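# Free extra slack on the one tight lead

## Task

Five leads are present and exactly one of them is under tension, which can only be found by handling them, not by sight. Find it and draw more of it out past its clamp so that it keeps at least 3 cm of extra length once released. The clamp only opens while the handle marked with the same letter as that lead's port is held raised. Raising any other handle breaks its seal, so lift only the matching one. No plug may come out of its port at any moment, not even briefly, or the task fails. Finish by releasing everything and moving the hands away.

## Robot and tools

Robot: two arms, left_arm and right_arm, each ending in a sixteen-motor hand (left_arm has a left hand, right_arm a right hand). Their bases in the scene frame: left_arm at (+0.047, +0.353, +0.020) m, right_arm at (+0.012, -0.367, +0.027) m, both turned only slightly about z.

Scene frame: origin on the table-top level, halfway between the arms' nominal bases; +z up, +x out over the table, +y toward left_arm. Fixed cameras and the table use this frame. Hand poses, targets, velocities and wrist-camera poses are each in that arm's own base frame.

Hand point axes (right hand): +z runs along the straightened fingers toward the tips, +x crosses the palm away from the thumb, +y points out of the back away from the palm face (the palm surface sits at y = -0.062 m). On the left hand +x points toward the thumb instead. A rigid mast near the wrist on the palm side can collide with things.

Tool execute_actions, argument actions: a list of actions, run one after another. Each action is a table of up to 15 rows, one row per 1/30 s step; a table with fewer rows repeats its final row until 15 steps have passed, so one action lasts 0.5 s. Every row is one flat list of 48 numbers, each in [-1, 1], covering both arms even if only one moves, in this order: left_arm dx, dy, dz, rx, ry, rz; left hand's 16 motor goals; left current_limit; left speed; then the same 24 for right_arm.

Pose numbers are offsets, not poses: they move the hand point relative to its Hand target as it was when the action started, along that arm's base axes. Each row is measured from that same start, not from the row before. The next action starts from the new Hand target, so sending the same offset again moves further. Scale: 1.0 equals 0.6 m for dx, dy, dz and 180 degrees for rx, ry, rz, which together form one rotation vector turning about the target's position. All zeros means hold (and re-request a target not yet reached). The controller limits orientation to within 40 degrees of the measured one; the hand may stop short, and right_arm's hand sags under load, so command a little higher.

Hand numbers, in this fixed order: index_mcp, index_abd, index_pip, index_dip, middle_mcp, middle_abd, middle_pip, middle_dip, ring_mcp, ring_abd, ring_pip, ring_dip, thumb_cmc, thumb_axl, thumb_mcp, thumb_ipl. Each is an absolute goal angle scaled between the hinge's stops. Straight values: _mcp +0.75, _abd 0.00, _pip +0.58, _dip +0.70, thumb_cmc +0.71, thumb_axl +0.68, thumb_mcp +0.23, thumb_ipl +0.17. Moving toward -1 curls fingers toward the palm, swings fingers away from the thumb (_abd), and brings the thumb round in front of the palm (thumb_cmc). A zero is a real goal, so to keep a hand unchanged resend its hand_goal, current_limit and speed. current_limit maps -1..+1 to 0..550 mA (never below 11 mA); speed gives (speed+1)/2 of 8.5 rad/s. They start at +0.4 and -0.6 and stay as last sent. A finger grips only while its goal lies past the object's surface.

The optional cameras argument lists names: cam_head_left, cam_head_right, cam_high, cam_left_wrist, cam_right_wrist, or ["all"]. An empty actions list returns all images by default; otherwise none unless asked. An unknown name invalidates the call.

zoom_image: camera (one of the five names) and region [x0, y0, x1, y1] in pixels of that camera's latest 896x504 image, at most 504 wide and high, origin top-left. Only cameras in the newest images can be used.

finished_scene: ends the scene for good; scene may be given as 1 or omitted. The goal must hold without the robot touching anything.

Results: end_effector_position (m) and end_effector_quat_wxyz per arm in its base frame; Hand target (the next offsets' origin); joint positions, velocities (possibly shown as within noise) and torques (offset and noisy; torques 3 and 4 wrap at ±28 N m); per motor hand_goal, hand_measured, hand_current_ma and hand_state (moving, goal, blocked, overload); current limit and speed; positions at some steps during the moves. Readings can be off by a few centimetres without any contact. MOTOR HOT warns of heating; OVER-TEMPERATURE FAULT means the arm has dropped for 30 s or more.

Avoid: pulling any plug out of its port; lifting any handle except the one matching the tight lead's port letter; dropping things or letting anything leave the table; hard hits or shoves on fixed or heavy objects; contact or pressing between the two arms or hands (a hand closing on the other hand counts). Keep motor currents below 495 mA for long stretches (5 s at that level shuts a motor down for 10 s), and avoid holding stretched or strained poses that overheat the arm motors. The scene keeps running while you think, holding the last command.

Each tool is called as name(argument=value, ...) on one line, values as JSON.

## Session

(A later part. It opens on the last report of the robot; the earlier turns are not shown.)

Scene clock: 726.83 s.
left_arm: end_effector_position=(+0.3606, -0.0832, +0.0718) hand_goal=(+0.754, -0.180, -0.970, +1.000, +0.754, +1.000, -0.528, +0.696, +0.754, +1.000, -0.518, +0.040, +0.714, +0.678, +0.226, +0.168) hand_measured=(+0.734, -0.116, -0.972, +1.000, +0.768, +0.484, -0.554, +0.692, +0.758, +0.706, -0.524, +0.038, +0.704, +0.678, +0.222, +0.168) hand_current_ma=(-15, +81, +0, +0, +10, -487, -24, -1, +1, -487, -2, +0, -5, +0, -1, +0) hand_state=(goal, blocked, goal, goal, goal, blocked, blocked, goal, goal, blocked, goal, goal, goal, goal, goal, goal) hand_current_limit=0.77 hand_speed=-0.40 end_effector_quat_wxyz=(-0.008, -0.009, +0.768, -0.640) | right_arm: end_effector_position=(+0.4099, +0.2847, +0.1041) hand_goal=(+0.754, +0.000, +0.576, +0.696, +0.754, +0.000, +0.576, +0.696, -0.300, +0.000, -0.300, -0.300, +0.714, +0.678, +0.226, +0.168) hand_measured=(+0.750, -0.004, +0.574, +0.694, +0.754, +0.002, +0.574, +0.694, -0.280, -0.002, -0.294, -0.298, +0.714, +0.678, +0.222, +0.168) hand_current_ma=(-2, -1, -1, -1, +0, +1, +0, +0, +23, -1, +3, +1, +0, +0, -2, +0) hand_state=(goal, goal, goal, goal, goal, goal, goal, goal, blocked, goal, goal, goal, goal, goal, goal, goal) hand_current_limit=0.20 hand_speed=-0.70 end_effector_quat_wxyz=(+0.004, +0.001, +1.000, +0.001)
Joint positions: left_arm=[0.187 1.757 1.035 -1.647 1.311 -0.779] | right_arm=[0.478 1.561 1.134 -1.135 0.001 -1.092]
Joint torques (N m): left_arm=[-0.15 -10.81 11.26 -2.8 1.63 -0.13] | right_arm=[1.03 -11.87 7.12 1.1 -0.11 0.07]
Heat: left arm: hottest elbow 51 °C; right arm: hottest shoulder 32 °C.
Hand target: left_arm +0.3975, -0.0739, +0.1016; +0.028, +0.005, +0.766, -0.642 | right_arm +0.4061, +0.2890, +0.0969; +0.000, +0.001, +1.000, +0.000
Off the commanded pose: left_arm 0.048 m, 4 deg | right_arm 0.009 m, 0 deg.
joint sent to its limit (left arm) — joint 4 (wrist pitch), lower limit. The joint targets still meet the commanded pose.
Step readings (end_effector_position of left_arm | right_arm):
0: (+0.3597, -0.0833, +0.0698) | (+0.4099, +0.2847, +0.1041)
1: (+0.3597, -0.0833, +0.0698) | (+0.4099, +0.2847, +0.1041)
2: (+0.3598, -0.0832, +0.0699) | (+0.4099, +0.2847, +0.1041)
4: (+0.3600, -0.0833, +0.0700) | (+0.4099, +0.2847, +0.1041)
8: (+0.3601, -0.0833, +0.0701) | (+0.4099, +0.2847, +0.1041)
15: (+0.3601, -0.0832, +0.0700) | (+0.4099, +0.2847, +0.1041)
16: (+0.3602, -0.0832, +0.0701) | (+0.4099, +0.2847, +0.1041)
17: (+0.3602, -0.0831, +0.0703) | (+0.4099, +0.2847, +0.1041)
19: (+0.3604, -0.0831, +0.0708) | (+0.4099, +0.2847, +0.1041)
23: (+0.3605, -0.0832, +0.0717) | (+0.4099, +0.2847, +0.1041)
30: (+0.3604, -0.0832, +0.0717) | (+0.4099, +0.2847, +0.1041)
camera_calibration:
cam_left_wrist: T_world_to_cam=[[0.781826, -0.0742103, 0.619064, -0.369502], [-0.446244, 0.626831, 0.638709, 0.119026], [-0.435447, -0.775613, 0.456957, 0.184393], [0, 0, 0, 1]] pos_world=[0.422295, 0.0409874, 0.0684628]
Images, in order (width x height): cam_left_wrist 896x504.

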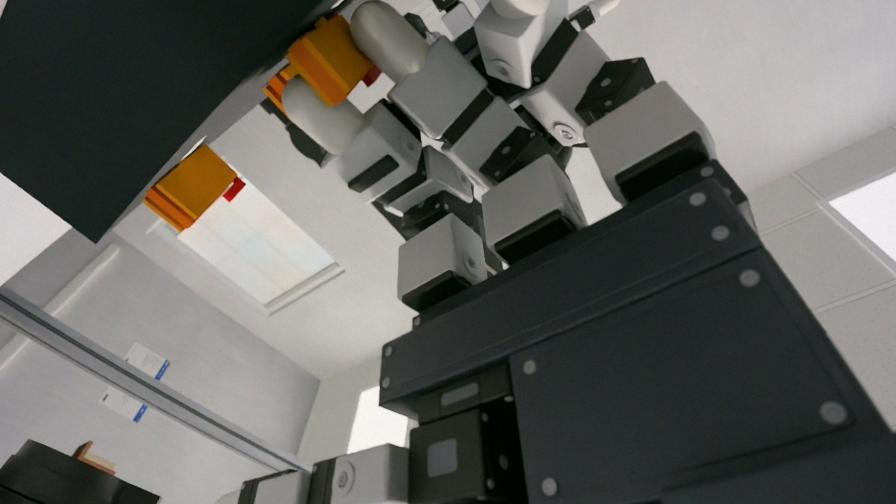

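execute_actions(actions=[[[0.006,0.002,0.012,0,0,0,0.754,-0.18,-0.98,1.0,0.754,1.0,-0.528,0.696,0.754,1.0,-0.518,0.04,0.714,0.678,0.226,0.168,0.77,-0.4,0,0,0,0,0,0,0.754,0,0.576,0.696,0.754,0,0.576,0.696,-0.3,0,-0.3,-0.3,0.714,0.678,0.226,0.168,0.2,-0.7]],[[0.006,0.002,0.012,0,0,0,0.754,-0.18,-0.98,1.0,0.754,1.0,-0.528,0.696,0.754,1.0,-0.518,0.04,0.714,0.678,0.226,0.168,0.77,-0.4,0,0,0,0,0,0,0.754,0,0.576,0.696,0.754,0,0.576,0.696,-0.3,0,-0.3,-0.3,0.714,0.678,0.226,0.168,0.2,-0.7]]], cameras=["cam_left_wrist"])

zoom_image(camera="cam_left_wrist", region=[240, 0, 500, 146])

Scene clock: 728.87 s.
left_arm: end_effector_position=(+0.3611, -0.0832, +0.0727) hand_goal=(+0.754, -0.180, -0.980, +1.000, +0.754, +1.000, -0.528, +0.696, +0.754, +1.000, -0.518, +0.040, +0.714, +0.678, +0.226, +0.168) hand_measured=(+0.730, -0.116, -0.966, +1.000, +0.770, +0.484, -0.556, +0.690, +0.760, +0.706, -0.526, +0.038, +0.704, +0.678, +0.222, +0.168) hand_current_ma=(-21, +81, +9, +0, +10, -487, -25, -2, +2, -487, -3, +0, -5, +0, -1, +0) hand_state=(blocked, blocked, goal, goal, goal, blocked, blocked, goal, goal, blocked, goal, goal, goal, goal, goal, goal) hand_current_limit=0.77 hand_speed=-0.40 end_effector_quat_wxyz=(-0.015, -0.008, +0.771, -0.637) | right_arm: end_effector_position=(+0.4099, +0.2847, +0.1041) hand_goal=(+0.754, +0.000, +0.576, +0.696, +0.754, +0.000, +0.576, +0.696, -0.300, +0.000, -0.300, -0.300, +0.714, +0.678, +0.226, +0.168) hand_measured=(+0.750, -0.004, +0.574, +0.694, +0.754, +0.002, +0.574, +0.694, -0.280, -0.002, -0.294, -0.298, +0.714, +0.678, +0.222, +0.168) hand_current_ma=(-2, -1, -1, -1, +0, +1, +0, +0, +23, -1, +3, +1, +0, +0, -2, +0) hand_state=(goal, goal, goal, goal, goal, goal, goal, goal, blocked, goal, goal, goal, goal, goal, goal, goal) hand_current_limit=0.20 hand_speed=-0.70 end_effector_quat_wxyz=(+0.004, +0.001, +1.000, +0.001)
Joint positions: left_arm=[0.182 1.758 1.044 -1.648 1.3 -0.795] | right_arm=[0.478 1.561 1.134 -1.135 0.001 -1.092]
Joint velocities: left_arm=[within noise] | right_arm=[-0.005 -0.044 0.002 -0.012 -0.081 -0.051]
Joint torques (N m): left_arm=[-0.32 -11.87 12.55 -2.84 2.06 -0.47] | right_arm=[1.03 -11.87 7.12 1.09 -0.11 0.08]
Heat: left arm: hottest elbow 52 °C; right arm: hottest shoulder 32 °C.
Hand target: left_arm +0.4047, -0.0716, +0.1158; +0.028, +0.004, +0.766, -0.642 | right_arm +0.4061, +0.2890, +0.0969; +0.000, +0.001, +1.000, +0.000
Off the commanded pose: left_arm 0.062 m, 5 deg | right_arm 0.009 m, 0 deg.
joint sent to its limit (left arm) — joint 4 (wrist pitch), lower limit. The joint targets are off in position, not in orientation.
Step readings (end_effector_position of left_arm | right_arm):
0: (+0.3606, -0.0832, +0.0717) | (+0.4099, +0.2847, +0.1041)
1: (+0.3606, -0.0832, +0.0717) | (+0.4099, +0.2847, +0.1041)
2: (+0.3606, -0.0832, +0.0717) | (+0.4099, +0.2847, +0.1041)
4: (+0.3607, -0.0831, +0.0718) | (+0.4099, +0.2847, +0.1041)
8: (+0.3609, -0.0833, +0.0720) | (+0.4099, +0.2847, +0.1041)
15: (+0.3609, -0.0832, +0.0720) | (+0.4099, +0.2847, +0.1041)
16: (+0.3609, -0.0832, +0.0720) | (+0.4099, +0.2847, +0.1041)
17: (+0.3610, -0.0832, +0.0722) | (+0.4099, +0.2847, +0.1041)
19: (+0.3611, -0.0830, +0.0723) | (+0.4099, +0.2847, +0.1041)
23: (+0.3612, -0.0832, +0.0726) | (+0.4099, +0.2847, +0.1041)
30: (+0.3611, -0.0832, +0.0727) | (+0.4099, +0.2847, +0.1041)
camera_calibration:
cam_left_wrist: T_world_to_cam=[[0.786507, -0.087015, 0.61142, -0.372662], [-0.434691, 0.625253, 0.648153, 0.11377], [-0.438691, -0.775556, 0.453941, 0.185613], [0, 0, 0, 1]] pos_world=[0.423983, 0.0403913, 0.0698557]
Images, in order (width x height): cam_left_wrist 896x504.

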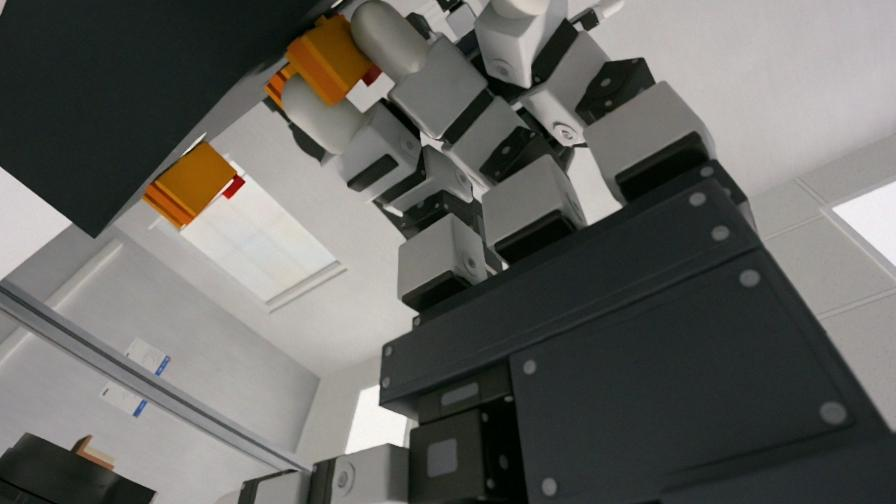

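Scaled by 1.938 from the camera's 896x504 image, which has a finer 1280x720 frame.

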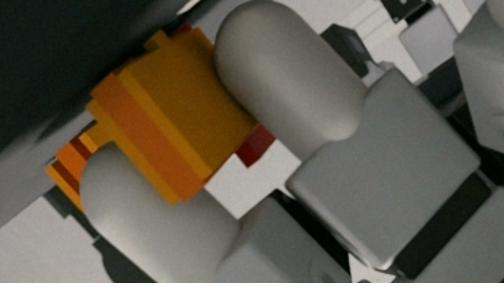

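execute_actions(actions=[[[0.006,0.0,0.014,0,0,0,0.754,-0.18,-1.0,1.0,0.754,1.0,-0.528,0.696,0.754,1.0,-0.518,0.04,0.714,0.678,0.226,0.168,0.77,-0.4,0,0,0,0,0,0,0.754,0,0.576,0.696,0.754,0,0.576,0.696,-0.3,0,-0.3,-0.3,0.714,0.678,0.226,0.168,0.2,-0.7]],[[0.006,0.0,0.014,0,0,0,0.754,-0.18,-1.0,1.0,0.754,1.0,-0.528,0.696,0.754,1.0,-0.518,0.04,0.714,0.678,0.226,0.168,0.77,-0.4,0,0,0,0,0,0,0.754,0,0.576,0.696,0.754,0,0.576,0.696,-0.3,0,-0.3,-0.3,0.714,0.678,0.226,0.168,0.2,-0.7]]], cameras=["cam_left_wrist"])

zoom_image(camera="cam_left_wrist", region=[240, 0, 500, 146])

Scene clock: 730.97 s.
left_arm: end_effector_position=(+0.4000, -0.0761, +0.1224) hand_goal=(+0.754, -0.180, -1.000, +1.000, +0.754, +1.000, -0.528, +0.696, +0.754, +1.000, -0.518, +0.040, +0.714, +0.678, +0.226, +0.168) hand_measured=(+0.728, -0.112, -1.000, +1.000, +0.764, +0.514, -0.570, +0.684, +0.756, +0.726, -0.528, +0.038, +0.704, +0.678, +0.222, +0.168) hand_current_ma=(-26, +89, +0, +0, +4, -487, -48, -7, +0, -487, -4, +0, -5, +0, -1, +0) hand_state=(blocked, blocked, goal, goal, goal, blocked, blocked, goal, goal, blocked, goal, goal, goal, goal, goal, goal) hand_current_limit=0.77 hand_speed=-0.40 end_effector_quat_wxyz=(+0.028, -0.001, +0.771, -0.636) | right_arm: end_effector_position=(+0.4099, +0.2847, +0.1041) hand_goal=(+0.754, +0.000, +0.576, +0.696, +0.754, +0.000, +0.576, +0.696, -0.300, +0.000, -0.300, -0.300, +0.714, +0.678, +0.226, +0.168) hand_measured=(+0.750, -0.004, +0.574, +0.694, +0.754, +0.002, +0.574, +0.694, -0.280, -0.002, -0.294, -0.298, +0.714, +0.678, +0.222, +0.168) hand_current_ma=(-2, -1, -1, -1, +0, +1, +0, +0, +23, -1, +3, +1, +0, +0, -2, +0) hand_state=(goal, goal, goal, goal, goal, goal, goal, goal, blocked, goal, goal, goal, goal, goal, goal, goal) hand_current_limit=0.20 hand_speed=-0.70 end_effector_quat_wxyz=(+0.004, +0.001, +1.000, +0.001)
Joint positions: left_arm=[0.19 1.699 1.152 -1.666 1.333 -0.871] | right_arm=[0.478 1.561 1.134 -1.135 0.001 -1.092]
Joint torques (N m): left_arm=[-0.56 -9.52 7.88 -1.77 0.89 -0.22] | right_arm=[1.08 -11.81 7.13 1.09 -0.11 0.07]
Heat: left arm: hottest elbow 52 °C; right arm: hottest shoulder 32 °C.
Hand target: left_arm +0.4118, -0.0715, +0.1327; +0.028, +0.004, +0.766, -0.642 | right_arm +0.4061, +0.2890, +0.0969; +0.000, +0.001, +1.000, +0.000
Off the commanded pose: left_arm 0.016 m, 1 deg | right_arm 0.009 m, 0 deg.
joint sent to its limit (left arm) — joint 4 (wrist pitch), lower limit. The joint targets are off in position, not in orientation.
Step readings (end_effector_position of left_arm | right_arm):
0: (+0.3611, -0.0832, +0.0727) | (+0.4099, +0.2847, +0.1041)
1: (+0.3611, -0.0832, +0.0727) | (+0.4099, +0.2847, +0.1041)
2: (+0.3612, -0.0832, +0.0728) | (+0.4099, +0.2847, +0.1041)
4: (+0.3612, -0.0831, +0.0731) | (+0.4099, +0.2847, +0.1041)
8: (+0.3614, -0.0832, +0.0735) | (+0.4099, +0.2847, +0.1041)
15: (+0.3614, -0.0832, +0.0740) | (+0.4099, +0.2847, +0.1041)
16: (+0.3613, -0.0832, +0.0740) | (+0.4099, +0.2847, +0.1041)
17: (+0.3615, -0.0831, +0.0742) | (+0.4099, +0.2847, +0.1041)
19: (+0.3614, -0.0829, +0.0747) | (+0.4099, +0.2847, +0.1041)
23: (+0.3614, -0.0826, +0.0758) | (+0.4099, +0.2847, +0.1041)
30: (+0.3841, -0.0806, +0.1026) | (+0.4099, +0.2847, +0.1041)
camera_calibration:
cam_left_wrist: T_world_to_cam=[[0.742054, -0.0544607, 0.668125, -0.41969], [-0.508716, 0.603313, 0.614184, 0.126106], [-0.436537, -0.795643, 0.419985, 0.187326], [0, 0, 0, 1]] pos_world=[0.45736, 0.0501068, 0.124279]
Images, in order (width x height): cam_left_wrist 896x504.

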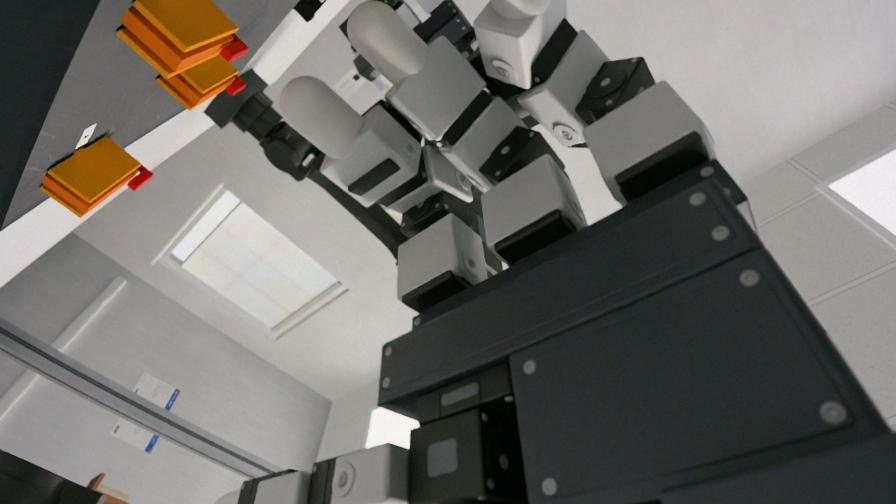

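Scaled by 1.938 from the camera's 896x504 image, which has a finer 1280x720 frame.

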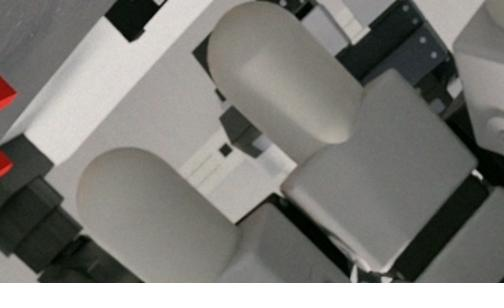

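execute_actions(actions=[[[0,0,0,0,0,0,0.754,-0.05,-0.941,1.0,0.754,0.0,-0.445,0.696,0.754,0.1,-0.518,0.04,0.714,0.678,0.226,0.168,0.4,-0.3,0,0,0,0,0,0,0.754,0,0.576,0.696,0.754,0,0.576,0.696,-0.3,0,-0.3,-0.3,0.714,0.678,0.226,0.168,0.2,-0.7]]], cameras=["cam_head_left","cam_high","cam_left_wrist"])

Scene clock: 734.53 s.
left_arm: end_effector_position=(+0.3998, -0.0761, +0.1224) hand_goal=(+0.754, -0.050, -0.940, +1.000, +0.754, +0.000, -0.444, +0.696, +0.754, +0.100, -0.518, +0.040, +0.714, +0.678, +0.226, +0.168) hand_measured=(+0.738, -0.046, -0.942, +1.000, +0.748, +0.004, -0.448, +0.694, +0.750, +0.104, -0.520, +0.038, +0.704, +0.678, +0.222, +0.168) hand_current_ma=(-10, +1, +0, +0, -2, +1, -1, +0, -1, +1, -1, +0, -5, +0, -1, +0) hand_state=(goal, goal, goal, goal, goal, goal, goal, goal, goal, goal, goal, goal, goal, goal, goal, goal) hand_current_limit=0.40 hand_speed=-0.30 end_effector_quat_wxyz=(+0.027, -0.002, +0.771, -0.636) | right_arm: end_effector_position=(+0.4099, +0.2847, +0.1041) hand_goal=(+0.754, +0.000, +0.576, +0.696, +0.754, +0.000, +0.576, +0.696, -0.300, +0.000, -0.300, -0.300, +0.714, +0.678, +0.226, +0.168) hand_measured=(+0.750, -0.004, +0.574, +0.694, +0.754, +0.002, +0.574, +0.694, -0.280, -0.002, -0.294, -0.298, +0.714, +0.678, +0.222, +0.168) hand_current_ma=(-2, -1, -1, -1, +0, +1, +0, +0, +23, -1, +3, +1, +0, +0, -2, +0) hand_state=(goal, goal, goal, goal, goal, goal, goal, goal, blocked, goal, goal, goal, goal, goal, goal, goal) hand_current_limit=0.20 hand_speed=-0.70 end_effector_quat_wxyz=(+0.004, +0.001, +1.000, +0.001)
Joint positions: left_arm=[0.19 1.699 1.152 -1.666 1.333 -0.874] | right_arm=[0.478 1.561 1.134 -1.135 0.001 -1.092]
Joint torques (N m): left_arm=[-0.5 -8.47 8.66 -2.04 0.95 -0.17] | right_arm=[1.03 -11.93 7.12 1.1 -0.11 0.08]
Heat: left arm: hottest elbow 52 °C; right arm: hottest shoulder 32 °C.
Hand target: left_arm +0.4118, -0.0715, +0.1327; +0.028, +0.004, +0.766, -0.642 | right_arm +0.4061, +0.2890, +0.0969; +0.000, +0.001, +1.000, +0.000
Off the commanded pose: left_arm 0.016 m, 1 deg | right_arm 0.009 m, 0 deg.
joint sent to its limit (left arm) — joint 4 (wrist pitch), lower limit. The joint targets still meet the commanded pose.
Step readings (end_effector_position of left_arm | right_arm):
0: (+0.4000, -0.0761, +0.1224) | (+0.4099, +0.2847, +0.1041)
1: (+0.4000, -0.0761, +0.1224) | (+0.4099, +0.2847, +0.1041)
2: (+0.4000, -0.0761, +0.1224) | (+0.4099, +0.2847, +0.1041)
4: (+0.3999, -0.0761, +0.1224) | (+0.4099, +0.2847, +0.1041)
8: (+0.3999, -0.0761, +0.1224) | (+0.4099, +0.2847, +0.1041)
15: (+0.3998, -0.0761, +0.1224) | (+0.4099, +0.2847, +0.1041)
camera_calibration:
cam_left_wrist: T_world_to_cam=[[0.743558, -0.0540128, 0.666487, -0.419906], [-0.507651, 0.603141, 0.615233, 0.125406], [-0.435216, -0.795804, 0.42105, 0.186509], [0, 0, 0, 1]] pos_world=[0.457058, 0.0501069, 0.124178]
Images, in order (width x height): cam_head_left 896x504, cam_high 896x504, cam_left_wrist 896x504.

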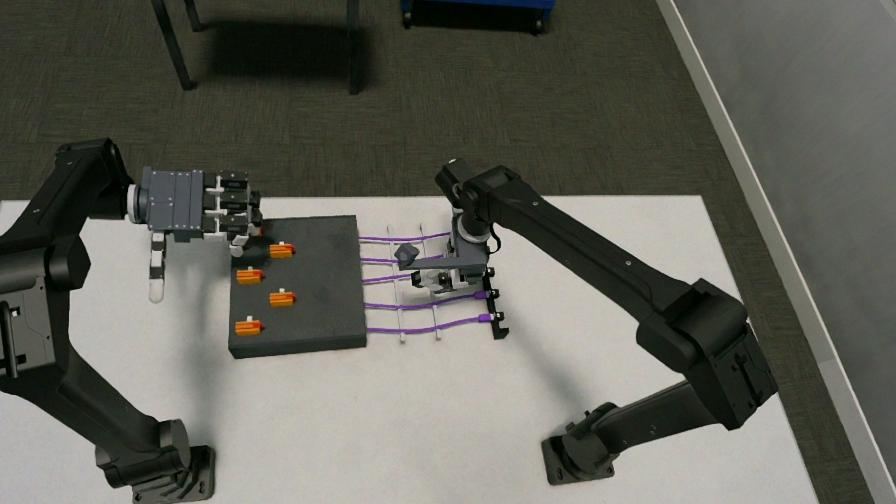

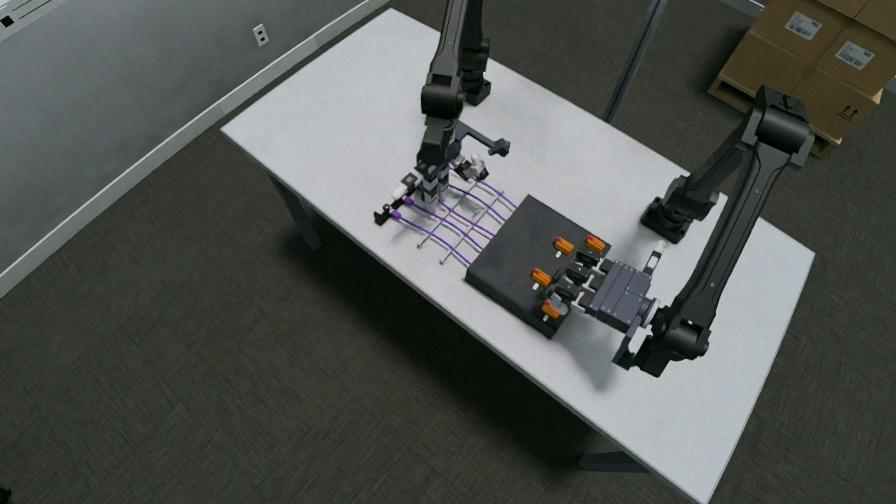

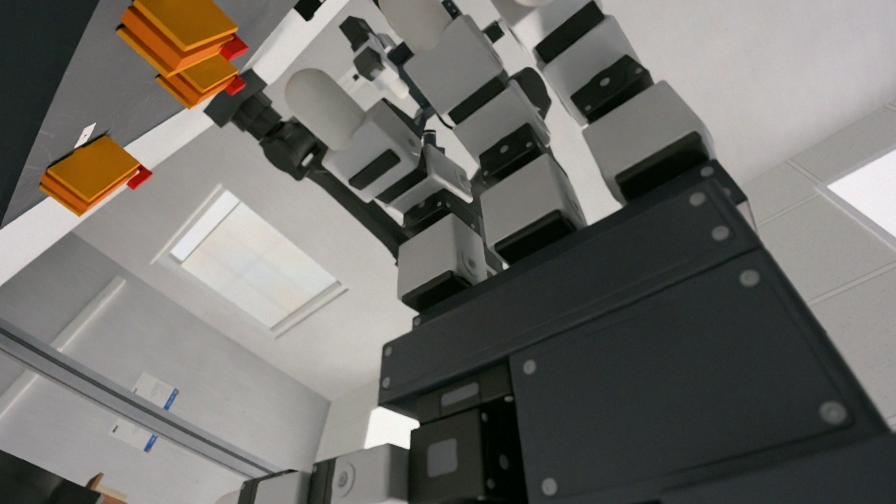

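zoom_image(camera="cam_head_left", region=[220, 200, 380, 360])

zoom_image(camera="cam_left_wrist", region=[0, 0, 260, 240])

Scaled by 3.150 from the camera's 896x504 image, which has a finer 1280x720 frame.

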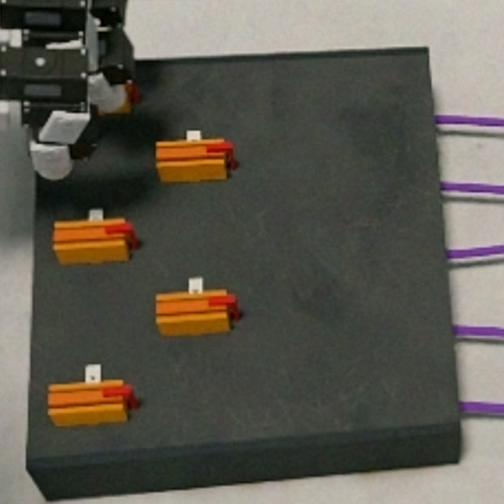

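Scaled by 1.938 from the camera's 896x504 image, which has a finer 1280x720 frame.

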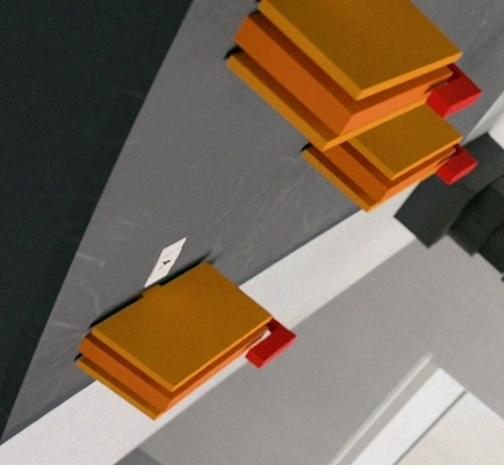

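execute_actions(actions=[[[0,0,0,0,0,0,1.0,0.0,-1.0,0.473,1.0,0.0,-1.0,0.473,1.0,-0.5,-0.9,-0.3,0.714,0.678,0.226,0.168,0.4,-0.3,0,0,0,0,0,0,0.754,0,0.576,0.696,0.754,0,0.576,0.696,-0.3,0,-0.3,-0.3,0.714,0.678,0.226,0.168,0.2,-0.7]],[[0,0,0,0,0,0,1.0,0.0,-1.0,0.473,1.0,0.0,-1.0,0.473,1.0,-0.7,-0.9,-0.3,0.714,0.678,0.226,0.168,0.4,-0.3,0,0,0,0,0,0,0.754,0,0.576,0.696,0.754,0,0.576,0.696,-0.3,0,-0.3,-0.3,0.714,0.678,0.226,0.168,0.2,-0.7]]], cameras=["cam_left_wrist","cam_high"])

zoom_image(camera="cam_left_wrist", region=[0, 0, 504, 336])

Scene clock: 747.47 s.
left_arm: end_effector_position=(+0.3998, -0.0762, +0.1225) hand_goal=(+1.000, +0.000, -1.000, +0.474, +1.000, +0.000, -1.000, +0.474, +1.000, -0.700, -0.900, -0.300, +0.714, +0.678, +0.226, +0.168) hand_measured=(+0.984, -0.004, -0.996, +0.478, +0.982, +0.004, -0.996, +0.476, +0.984, -0.696, -0.896, -0.296, +0.704, +0.678, +0.222, +0.168) hand_current_ma=(-10, -1, +1, +1, -13, +1, +1, +1, -11, +1, +1, +1, -5, +0, -1, +0) hand_state=(goal, goal, goal, goal, goal, goal, goal, goal, goal, goal, goal, goal, goal, goal, goal, goal) hand_current_limit=0.40 hand_speed=-0.30 end_effector_quat_wxyz=(+0.027, -0.002, +0.771, -0.636) | right_arm: end_effector_position=(+0.4099, +0.2847, +0.1041) hand_goal=(+0.754, +0.000, +0.576, +0.696, +0.754, +0.000, +0.576, +0.696, -0.300, +0.000, -0.300, -0.300, +0.714, +0.678, +0.226, +0.168) hand_measured=(+0.750, -0.004, +0.574, +0.694, +0.754, +0.002, +0.574, +0.694, -0.280, -0.002, -0.294, -0.298, +0.714, +0.678, +0.222, +0.168) hand_current_ma=(-2, -1, -1, -1, +0, +1, +0, +0, +23, -1, +3, +1, +0, +0, -2, +0) hand_state=(goal, goal, goal, goal, goal, goal, goal, goal, blocked, goal, goal, goal, goal, goal, goal, goal) hand_current_limit=0.20 hand_speed=-0.70 end_effector_quat_wxyz=(+0.004, +0.001, +1.000, +0.001)
Joint positions: left_arm=[0.19 1.699 1.152 -1.667 1.333 -0.874] | right_arm=[0.478 1.561 1.134 -1.135 0.001 -1.092]
Joint torques (N m): left_arm=[-0.97 -8.47 8.69 -1.94 0.92 -0.15] | right_arm=[1.03 -11.93 7.13 1.1 -0.11 0.08]
Heat: left arm: hottest elbow 51 °C; right arm: hottest shoulder 32 °C.
Hand target: left_arm +0.4118, -0.0715, +0.1327; +0.028, +0.004, +0.766, -0.642 | right_arm +0.4061, +0.2890, +0.0969; +0.000, +0.001, +1.000, +0.000
Off the commanded pose: left_arm 0.016 m, 1 deg | right_arm 0.009 m, 0 deg.
joint sent to its limit (left arm) — joint 4 (wrist pitch), lower limit. The joint targets still meet the commanded pose.
Step readings (end_effector_position of left_arm | right_arm):
0: (+0.3998, -0.0761, +0.1224) | (+0.4099, +0.2847, +0.1041)
1: (+0.3998, -0.0762, +0.1224) | (+0.4099, +0.2847, +0.1041)
2: (+0.3997, -0.0761, +0.1224) | (+0.4099, +0.2847, +0.1041)
4: (+0.3998, -0.0761, +0.1224) | (+0.4099, +0.2847, +0.1041)
8: (+0.3998, -0.0762, +0.1225) | (+0.4099, +0.2847, +0.1041)
15: (+0.3998, -0.0762, +0.1225) | (+0.4099, +0.2847, +0.1041)
16: (+0.3998, -0.0762, +0.1225) | (+0.4099, +0.2847, +0.1041)
17: (+0.3998, -0.0762, +0.1225) | (+0.4099, +0.2847, +0.1041)
19: (+0.3998, -0.0762, +0.1225) | (+0.4099, +0.2847, +0.1041)
23: (+0.3998, -0.0762, +0.1225) | (+0.4099, +0.2847, +0.1041)
30: (+0.3998, -0.0762, +0.1225) | (+0.4099, +0.2847, +0.1041)
camera_calibration:
cam_left_wrist: T_world_to_cam=[[0.744002, -0.0535295, 0.66603, -0.420076], [-0.507441, 0.60322, 0.615328, 0.125295], [-0.434701, -0.795777, 0.421634, 0.1862], [0, 0, 0, 1]] pos_world=[0.457058, 0.0501067, 0.124178]
Images, in order (width x height): cam_high 896x504, cam_left_wrist 896x504.

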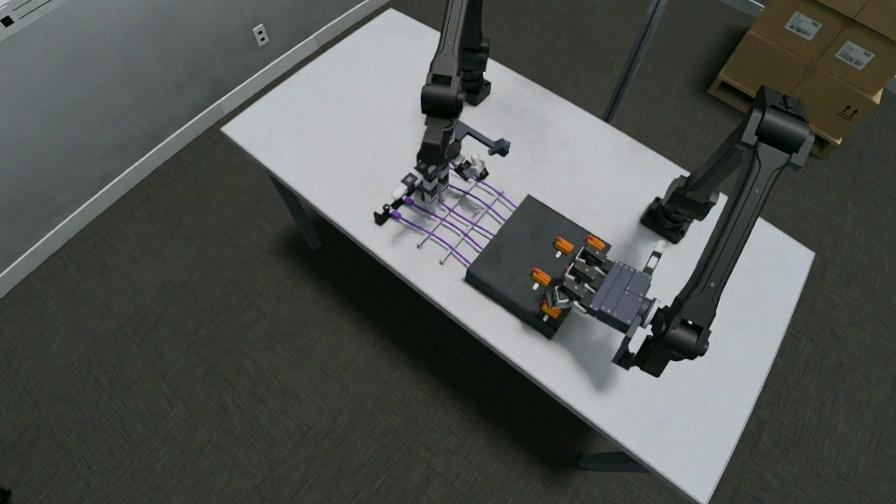

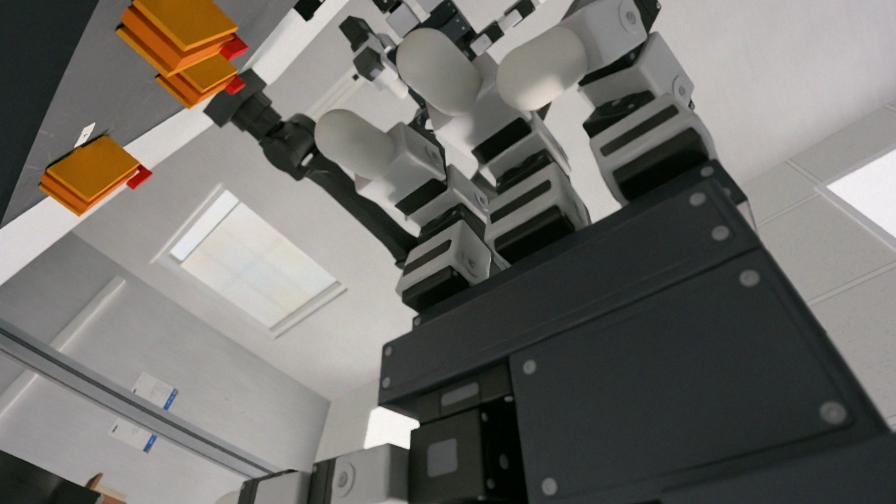

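Scaled by 1.000.

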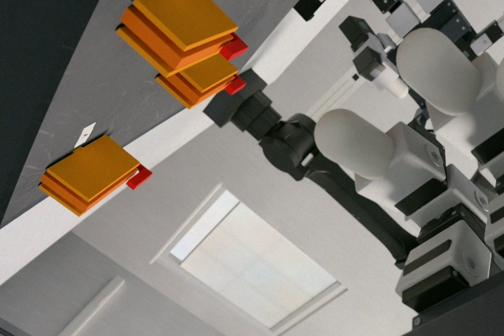

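execute_actions(actions=[[[-0.043,-0.011,-0.005,0.0278,0,0,1.0,0.5,-1.0,0.473,1.0,-0.5,-1.0,0.473,1.0,-0.7,-0.9,-0.3,0.714,0.678,0.226,0.168,0.4,-0.3,0,0,0,0,0,0,0.754,0,0.576,0.696,0.754,0,0.576,0.696,-0.3,0,-0.3,-0.3,0.714,0.678,0.226,0.168,0.2,-0.7]],[[-0.043,-0.011,-0.010,0.0278,0,0,1.0,0.5,-1.0,0.473,1.0,-0.5,-1.0,0.473,1.0,-0.7,-0.9,-0.3,0.714,0.678,0.226,0.168,0.4,-0.3,0,0,0,0,0,0,0.754,0,0.576,0.696,0.754,0,0.576,0.696,-0.3,0,-0.3,-0.3,0.714,0.678,0.226,0.168,0.2,-0.7]]], cameras=["cam_left_wrist"])

zoom_image(camera="cam_left_wrist", region=[200, 0, 650, 300])

Scene clock: 750.33 s.
left_arm: end_effector_position=(+0.3619, -0.0820, +0.1195) hand_goal=(+1.000, +0.500, -1.000, +0.474, +1.000, -0.500, -1.000, +0.474, +1.000, -0.700, -0.900, -0.300, +0.714, +0.678, +0.226, +0.168) hand_measured=(+0.986, +0.496, -0.996, +0.478, +0.984, -0.496, -0.996, +0.476, +0.986, -0.696, -0.896, -0.296, +0.704, +0.678, +0.222, +0.168) hand_current_ma=(-8, -1, +1, +1, -10, +1, +1, +1, -9, +1, +1, +1, -5, +0, -1, +0) hand_state=(goal, goal, goal, goal, goal, goal, goal, goal, goal, goal, goal, goal, goal, goal, goal, goal) hand_current_limit=0.40 hand_speed=-0.30 end_effector_quat_wxyz=(+0.022, +0.001, +0.817, -0.576) | right_arm: end_effector_position=(+0.4099, +0.2847, +0.1041) hand_goal=(+0.754, +0.000, +0.576, +0.696, +0.754, +0.000, +0.576, +0.696, -0.300, +0.000, -0.300, -0.300, +0.714, +0.678, +0.226, +0.168) hand_measured=(+0.750, -0.004, +0.574, +0.694, +0.754, +0.002, +0.574, +0.694, -0.280, -0.002, -0.294, -0.298, +0.714, +0.678, +0.222, +0.168) hand_current_ma=(-2, -1, -1, -1, +0, +1, +0, +0, +23, -1, +3, +1, +0, +0, -2, +0) hand_state=(goal, goal, goal, goal, goal, goal, goal, goal, blocked, goal, goal, goal, goal, goal, goal, goal) hand_current_limit=0.20 hand_speed=-0.70 end_effector_quat_wxyz=(+0.004, +0.001, +1.000, +0.001)
Joint positions: left_arm=[0.142 1.509 1.008 -1.359 1.213 -1.225] | right_arm=[0.478 1.561 1.134 -1.135 0.001 -1.092]
Joint torques (N m): left_arm=[-1.85 -9.11 5.6 -0.38 0.97 -0.17] | right_arm=[1.03 -11.87 7.12 1.09 -0.11 0.07]
Heat: left arm: hottest elbow 51 °C; right arm: hottest shoulder 32 °C.
Hand target: left_arm +0.3603, -0.0847, +0.1236; +0.027, +0.007, +0.819, -0.573 | right_arm +0.4061, +0.2890, +0.0969; +0.000, +0.001, +1.000, +0.000
Off the commanded pose: left_arm 0.005 m, 1 deg | right_arm 0.009 m, 0 deg.
Step readings (end_effector_position of left_arm | right_arm):
0: (+0.3998, -0.0762, +0.1225) | (+0.4099, +0.2847, +0.1041)
1: (+0.3995, -0.0761, +0.1224) | (+0.4099, +0.2847, +0.1041)
2: (+0.3986, -0.0754, +0.1216) | (+0.4099, +0.2847, +0.1041)
4: (+0.3973, -0.0731, +0.1193) | (+0.4099, +0.2847, +0.1041)
8: (+0.3925, -0.0725, +0.1208) | (+0.4099, +0.2847, +0.1041)
15: (+0.3899, -0.0748, +0.1263) | (+0.4099, +0.2847, +0.1041)
16: (+0.3893, -0.0749, +0.1258) | (+0.4099, +0.2847, +0.1041)
17: (+0.3880, -0.0749, +0.1240) | (+0.4099, +0.2847, +0.1041)
19: (+0.3801, -0.0746, +0.1183) | (+0.4099, +0.2847, +0.1041)
23: (+0.3653, -0.0793, +0.1151) | (+0.4099, +0.2847, +0.1041)
30: (+0.3644, -0.0824, +0.1213) | (+0.4099, +0.2847, +0.1041)
camera_calibration:
cam_left_wrist: T_world_to_cam=[[0.74733, -0.161639, 0.644492, -0.397656], [-0.497395, 0.507036, 0.703927, 0.0892681], [-0.440563, -0.846633, 0.298525, 0.179013], [0, 0, 0, 1]] pos_world=[0.420449, 0.0420193, 0.140008]
Images, in order (width x height): cam_left_wrist 896x504.

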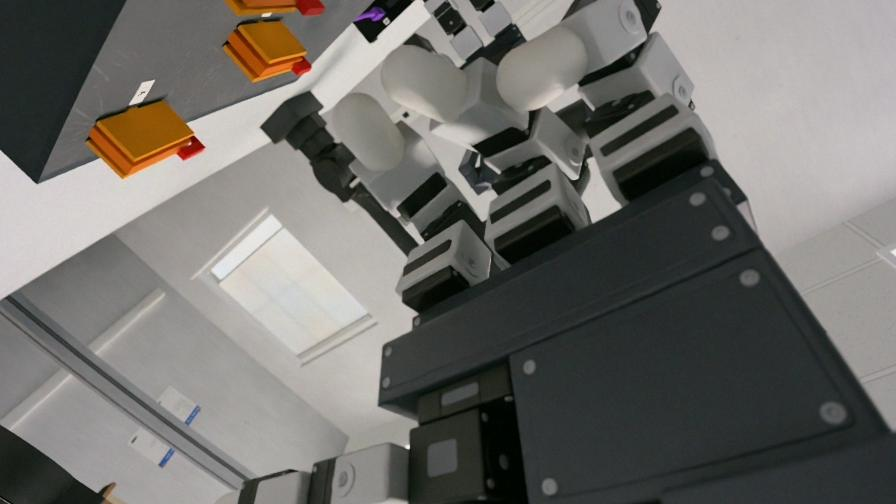

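Scaled by 1.120 from the camera's 896x504 image, which has a finer 1280x720 frame.

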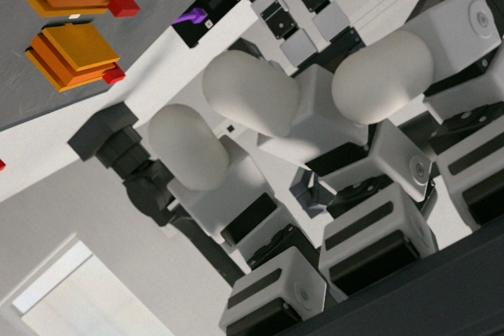

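execute_actions(actions=[[[-0.016,0.0,-0.02,0,0,0,1.0,-0.1,-1.0,0.473,1.0,0.1,-1.0,0.473,1.0,-0.5,-0.9,-0.3,0.714,0.678,0.226,0.168,0.4,-0.3,0,0,0,0,0,0,0.754,0,0.576,0.696,0.754,0,0.576,0.696,-0.3,0,-0.3,-0.3,0.714,0.678,0.226,0.168,0.2,-0.7]],[[0,0.0,-0.02,0.0,0,0,1.0,-0.1,-1.0,0.473,1.0,0.1,-1.0,0.473,1.0,-0.5,-0.9,-0.3,0.714,0.678,0.226,0.168,0.4,-0.3,0,0,0,0,0,0,0.754,0,0.576,0.696,0.754,0,0.576,0.696,-0.3,0,-0.3,-0.3,0.714,0.678,0.226,0.168,0.2,-0.7]]], cameras=["cam_left_wrist","cam_head_left"])

zoom_image(camera="cam_left_wrist", region=[200, 0, 650, 300])

Scene clock: 752.47 s.
left_arm: end_effector_position=(+0.3521, -0.0830, +0.1004) hand_goal=(+1.000, -0.100, -1.000, +0.474, +1.000, +0.100, -1.000, +0.474, +1.000, -0.500, -0.900, -0.300, +0.714, +0.678, +0.226, +0.168) hand_measured=(+0.986, -0.096, -0.996, +0.478, +0.984, +0.096, -0.996, +0.476, +0.986, -0.504, -0.896, -0.296, +0.704, +0.678, +0.222, +0.168) hand_current_ma=(-8, +1, +1, +1, -10, -1, +1, +1, -9, -1, +1, +1, -5, +0, -1, +0) hand_state=(goal, goal, goal, goal, goal, goal, goal, goal, goal, goal, goal, goal, goal, goal, goal, goal) hand_current_limit=0.40 hand_speed=-0.30 end_effector_quat_wxyz=(+0.028, +0.006, +0.819, -0.574) | right_arm: end_effector_position=(+0.4099, +0.2847, +0.1041) hand_goal=(+0.754, +0.000, +0.576, +0.696, +0.754, +0.000, +0.576, +0.696, -0.300, +0.000, -0.300, -0.300, +0.714, +0.678, +0.226, +0.168) hand_measured=(+0.750, -0.004, +0.574, +0.694, +0.754, +0.002, +0.574, +0.694, -0.280, -0.002, -0.294, -0.298, +0.714, +0.678, +0.222, +0.168) hand_current_ma=(-2, -1, -1, -1, +0, +1, +0, +0, +23, -1, +3, +1, +0, +0, -2, +0) hand_state=(goal, goal, goal, goal, goal, goal, goal, goal, blocked, goal, goal, goal, goal, goal, goal, goal) hand_current_limit=0.20 hand_speed=-0.70 end_effector_quat_wxyz=(+0.004, +0.001, +1.000, +0.001)
Joint positions: left_arm=[0.142 1.502 0.947 -1.287 1.21 -1.227] | right_arm=[0.478 1.561 1.134 -1.135 0.001 -1.092]
Joint torques (N m): left_arm=[-1.26 -7.36 5.44 -0.46 0.99 -0.13] | right_arm=[1.03 -11.81 7.13 1.1 -0.11 0.08]
Heat: left arm: hottest elbow 51 °C; right arm: hottest shoulder 32 °C.
Hand target: left_arm +0.3507, -0.0848, +0.0997; +0.027, +0.007, +0.819, -0.573 | right_arm +0.4061, +0.2890, +0.0969; +0.000, +0.001, +1.000, +0.000
Off the commanded pose: left_arm 0.002 m, 0 deg | right_arm 0.009 m, 0 deg.
Step readings (end_effector_position of left_arm | right_arm):
0: (+0.3618, -0.0820, +0.1195) | (+0.4099, +0.2847, +0.1041)
1: (+0.3616, -0.0820, +0.1193) | (+0.4099, +0.2847, +0.1041)
2: (+0.3614, -0.0821, +0.1187) | (+0.4099, +0.2847, +0.1041)
4: (+0.3588, -0.0825, +0.1156) | (+0.4099, +0.2847, +0.1041)
8: (+0.3514, -0.0831, +0.1083) | (+0.4099, +0.2847, +0.1041)
15: (+0.3512, -0.0831, +0.1068) | (+0.4099, +0.2847, +0.1041)
16: (+0.3513, -0.0831, +0.1069) | (+0.4099, +0.2847, +0.1041)
17: (+0.3517, -0.0830, +0.1065) | (+0.4099, +0.2847, +0.1041)
19: (+0.3525, -0.0829, +0.1049) | (+0.4099, +0.2847, +0.1041)
23: (+0.3513, -0.0831, +0.1015) | (+0.4099, +0.2847, +0.1041)
30: (+0.3519, -0.0830, +0.1005) | (+0.4099, +0.2847, +0.1041)
camera_calibration:
cam_left_wrist: T_world_to_cam=[[0.737705, -0.165217, 0.654595, -0.376094], [-0.507643, 0.503454, 0.699165, 0.102128], [-0.445073, -0.848079, 0.287529, 0.18215], [0, 0, 0, 1]] pos_world=[0.41036, 0.0409234, 0.122412]
Images, in order (width x height): cam_head_left 896x504, cam_left_wrist 896x504.

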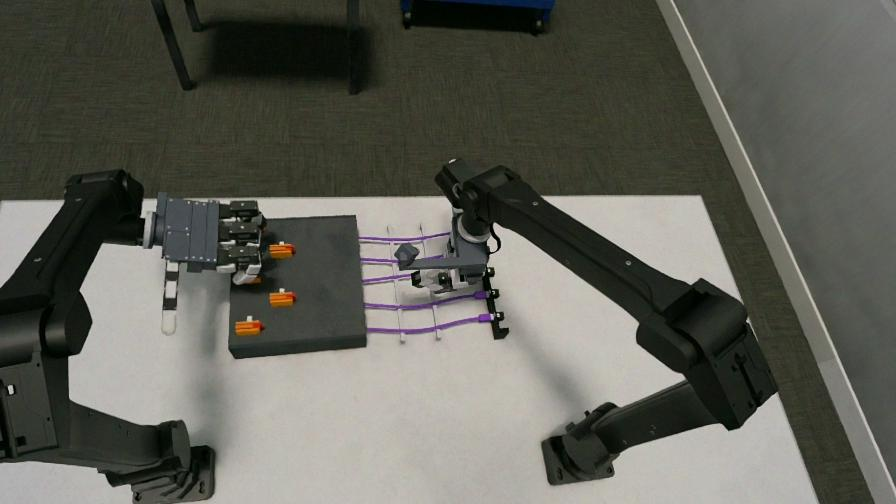

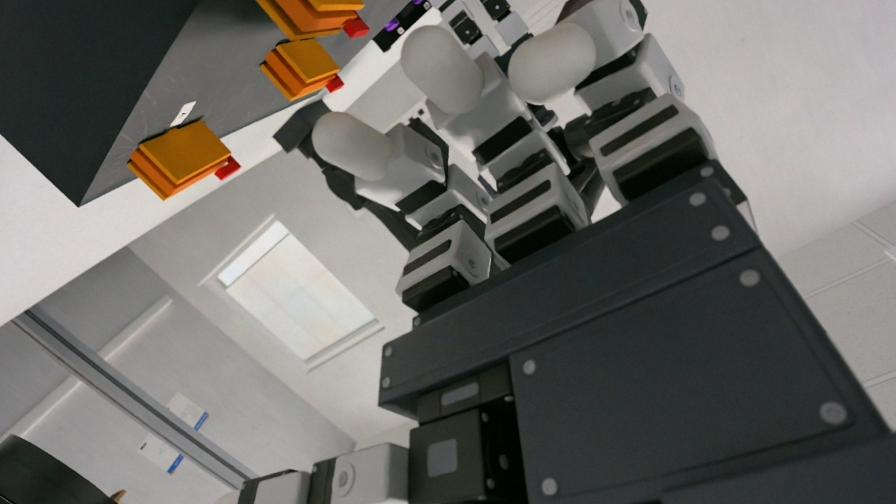

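Scaled by 1.120 from the camera's 896x504 image, which has a finer 1280x720 frame.

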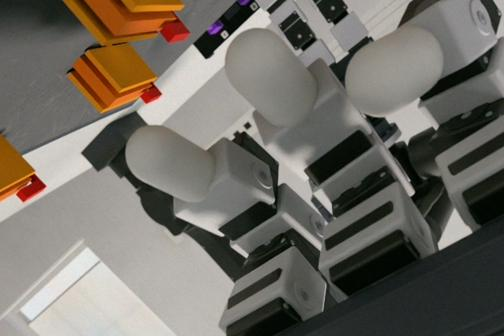

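execute_actions(actions=[[[0.002,-0.002,-0.025,0,0,0,1.0,-0.1,-1.0,0.473,1.0,0.1,-1.0,0.473,1.0,-0.5,-0.9,-0.3,0.714,0.678,0.226,0.168,0.4,-0.3,0,0,0,0,0,0,0.754,0,0.576,0.696,0.754,0,0.576,0.696,-0.3,0,-0.3,-0.3,0.714,0.678,0.226,0.168,0.2,-0.7]]], cameras=["cam_left_wrist"])

zoom_image(camera="cam_left_wrist", region=[250, 0, 600, 200])

Scene clock: 753.97 s.
left_arm: end_effector_position=(+0.3539, -0.0827, +0.0897) hand_goal=(+1.000, -0.100, -1.000, +0.474, +1.000, +0.100, -1.000, +0.474, +1.000, -0.500, -0.900, -0.300, +0.714, +0.678, +0.226, +0.168) hand_measured=(+0.986, -0.096, -0.996, +0.478, +0.984, +0.096, -0.996, +0.476, +0.986, -0.504, -0.896, -0.296, +0.704, +0.678, +0.222, +0.168) hand_current_ma=(-8, +1, +1, +1, -10, -1, +1, +1, -9, -1, +1, +1, -5, +0, -1, +0) hand_state=(goal, goal, goal, goal, goal, goal, goal, goal, goal, goal, goal, goal, goal, goal, goal, goal) hand_current_limit=0.40 hand_speed=-0.30 end_effector_quat_wxyz=(+0.034, +0.008, +0.819, -0.572) | right_arm: end_effector_position=(+0.4099, +0.2847, +0.1041) hand_goal=(+0.754, +0.000, +0.576, +0.696, +0.754, +0.000, +0.576, +0.696, -0.300, +0.000, -0.300, -0.300, +0.714, +0.678, +0.226, +0.168) hand_measured=(+0.750, -0.004, +0.574, +0.694, +0.754, +0.002, +0.574, +0.694, -0.280, -0.002, -0.294, -0.298, +0.714, +0.678, +0.222, +0.168) hand_current_ma=(-2, -1, -1, -1, +0, +1, +0, +0, +23, -1, +3, +1, +0, +0, -2, +0) hand_state=(goal, goal, goal, goal, goal, goal, goal, goal, blocked, goal, goal, goal, goal, goal, goal, goal) hand_current_limit=0.20 hand_speed=-0.70 end_effector_quat_wxyz=(+0.004, +0.001, +1.000, +0.001)
Joint positions: left_arm=[0.142 1.512 0.927 -1.235 1.21 -1.236] | right_arm=[0.478 1.561 1.134 -1.135 0.001 -1.092]
Joint torques (N m): left_arm=[-2.49 -6.01 5.33 -0.27 1.04 -0.2] | right_arm=[1.14 -11.87 7.12 1.09 -0.11 0.08]
Heat: left arm: hottest elbow 51 °C; right arm: hottest shoulder 32 °C.
Hand target: left_arm +0.3519, -0.0860, +0.0847; +0.027, +0.007, +0.819, -0.573 | right_arm +0.4061, +0.2890, +0.0969; +0.000, +0.001, +1.000, +0.000
Off the commanded pose: left_arm 0.006 m, 1 deg | right_arm 0.009 m, 0 deg.
Step readings (end_effector_position of left_arm | right_arm):
0: (+0.3521, -0.0830, +0.1004) | (+0.4099, +0.2847, +0.1041)
1: (+0.3522, -0.0829, +0.1004) | (+0.4099, +0.2847, +0.1041)
2: (+0.3526, -0.0829, +0.0999) | (+0.4099, +0.2847, +0.1041)
4: (+0.3535, -0.0827, +0.0975) | (+0.4099, +0.2847, +0.1041)
8: (+0.3531, -0.0828, +0.0926) | (+0.4099, +0.2847, +0.1041)
15: (+0.3537, -0.0827, +0.0897) | (+0.4099, +0.2847, +0.1041)
camera_calibration:
cam_left_wrist: T_world_to_cam=[[0.729195, -0.16473, 0.664183, -0.368166], [-0.518805, 0.499826, 0.693553, 0.114574], [-0.446225, -0.850317, 0.279007, 0.187274], [0, 0, 0, 1]] pos_world=[0.411472, 0.0413268, 0.112816]
Images, in order (width x height): cam_left_wrist 896x504.

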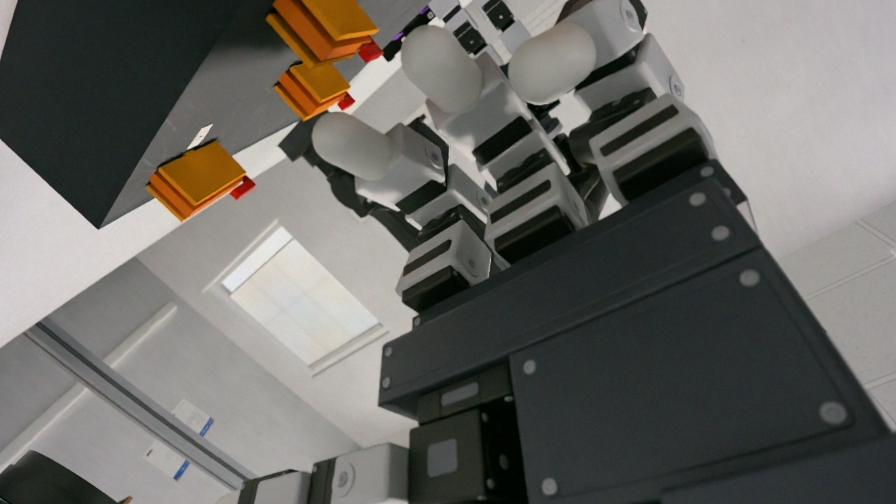

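Scaled by 1.440 from the camera's 896x504 image, which has a finer 1280x720 frame.

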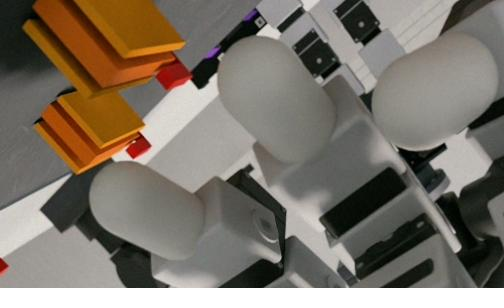

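execute_actions(actions=[[[0.0,-0.002,-0.02,0,0,0,1.0,-0.1,-1.0,0.473,1.0,0.1,-1.0,0.473,1.0,-0.5,-0.9,-0.3,0.714,0.678,0.226,0.168,0.4,-0.3,0,0,0,0,0,0,0.754,0,0.576,0.696,0.754,0,0.576,0.696,-0.3,0,-0.3,-0.3,0.714,0.678,0.226,0.168,0.2,-0.7]]], cameras=["cam_left_wrist"])

zoom_image(camera="cam_left_wrist", region=[250, 0, 600, 200])

Scene clock: 755.53 s.
left_arm: end_effector_position=(+0.3536, -0.0837, +0.0769) hand_goal=(+1.000, -0.100, -1.000, +0.474, +1.000, +0.100, -1.000, +0.474, +1.000, -0.500, -0.900, -0.300, +0.714, +0.678, +0.226, +0.168) hand_measured=(+0.986, -0.096, -0.996, +0.478, +0.984, +0.096, -0.996, +0.476, +0.986, -0.504, -0.896, -0.296, +0.704, +0.678, +0.222, +0.168) hand_current_ma=(-8, +1, +1, +1, -10, -1, +1, +1, -9, -1, +1, +1, -5, +0, -1, +0) hand_state=(goal, goal, goal, goal, goal, goal, goal, goal, goal, goal, goal, goal, goal, goal, goal, goal) hand_current_limit=0.40 hand_speed=-0.30 end_effector_quat_wxyz=(+0.033, +0.008, +0.819, -0.572) | right_arm: end_effector_position=(+0.4099, +0.2847, +0.1041) hand_goal=(+0.754, +0.000, +0.576, +0.696, +0.754, +0.000, +0.576, +0.696, -0.300, +0.000, -0.300, -0.300, +0.714, +0.678, +0.226, +0.168) hand_measured=(+0.750, -0.004, +0.574, +0.694, +0.754, +0.002, +0.574, +0.694, -0.280, -0.002, -0.294, -0.298, +0.714, +0.678, +0.222, +0.168) hand_current_ma=(-2, -1, -1, -1, +0, +1, +0, +0, +23, -1, +3, +1, +0, +0, -2, +0) hand_state=(goal, goal, goal, goal, goal, goal, goal, goal, blocked, goal, goal, goal, goal, goal, goal, goal) hand_current_limit=0.20 hand_speed=-0.70 end_effector_quat_wxyz=(+0.004, +0.001, +1.000, +0.001)
Joint positions: left_arm=[0.139 1.531 0.91 -1.192 1.21 -1.245] | right_arm=[0.478 1.561 1.134 -1.135 0.001 -1.092]
Joint torques (N m): left_arm=[-2.26 -6.42 5.38 -0.01 1.09 -0.17] | right_arm=[1.08 -11.87 7.12 1.09 -0.11 0.07]
Heat: left arm: hottest elbow 50 °C; right arm: hottest shoulder 32 °C.
Hand target: left_arm +0.3518, -0.0872, +0.0727; +0.027, +0.007, +0.819, -0.573 | right_arm +0.4061, +0.2890, +0.0969; +0.000, +0.001, +1.000, +0.000
Off the commanded pose: left_arm 0.006 m, 1 deg | right_arm 0.009 m, 0 deg.
Step readings (end_effector_position of left_arm | right_arm):
0: (+0.3539, -0.0827, +0.0897) | (+0.4099, +0.2847, +0.1041)
1: (+0.3540, -0.0827, +0.0897) | (+0.4099, +0.2847, +0.1041)
2: (+0.3544, -0.0826, +0.0892) | (+0.4099, +0.2847, +0.1041)
4: (+0.3551, -0.0826, +0.0867) | (+0.4099, +0.2847, +0.1041)
8: (+0.3537, -0.0832, +0.0801) | (+0.4099, +0.2847, +0.1041)
15: (+0.3534, -0.0838, +0.0770) | (+0.4099, +0.2847, +0.1041)
camera_calibration:
cam_left_wrist: T_world_to_cam=[[0.730611, -0.165022, 0.662552, -0.360105], [-0.517316, 0.499532, 0.694875, 0.123164], [-0.445636, -0.850432, 0.279595, 0.189524], [0, 0, 0, 1]] pos_world=[0.411271, 0.0402272, 0.100015]
Images, in order (width x height): cam_left_wrist 896x504.

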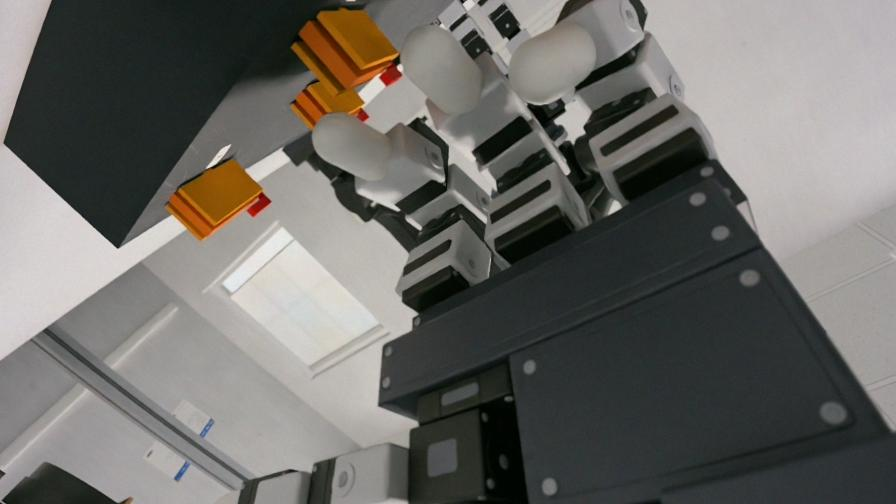

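Scaled by 1.440 from the camera's 896x504 image, which has a finer 1280x720 frame.

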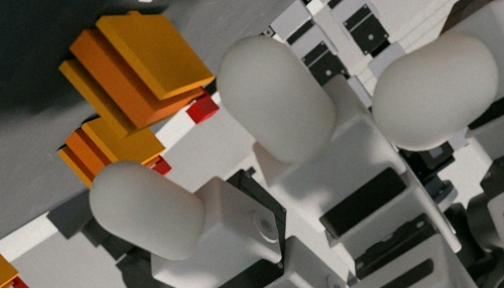

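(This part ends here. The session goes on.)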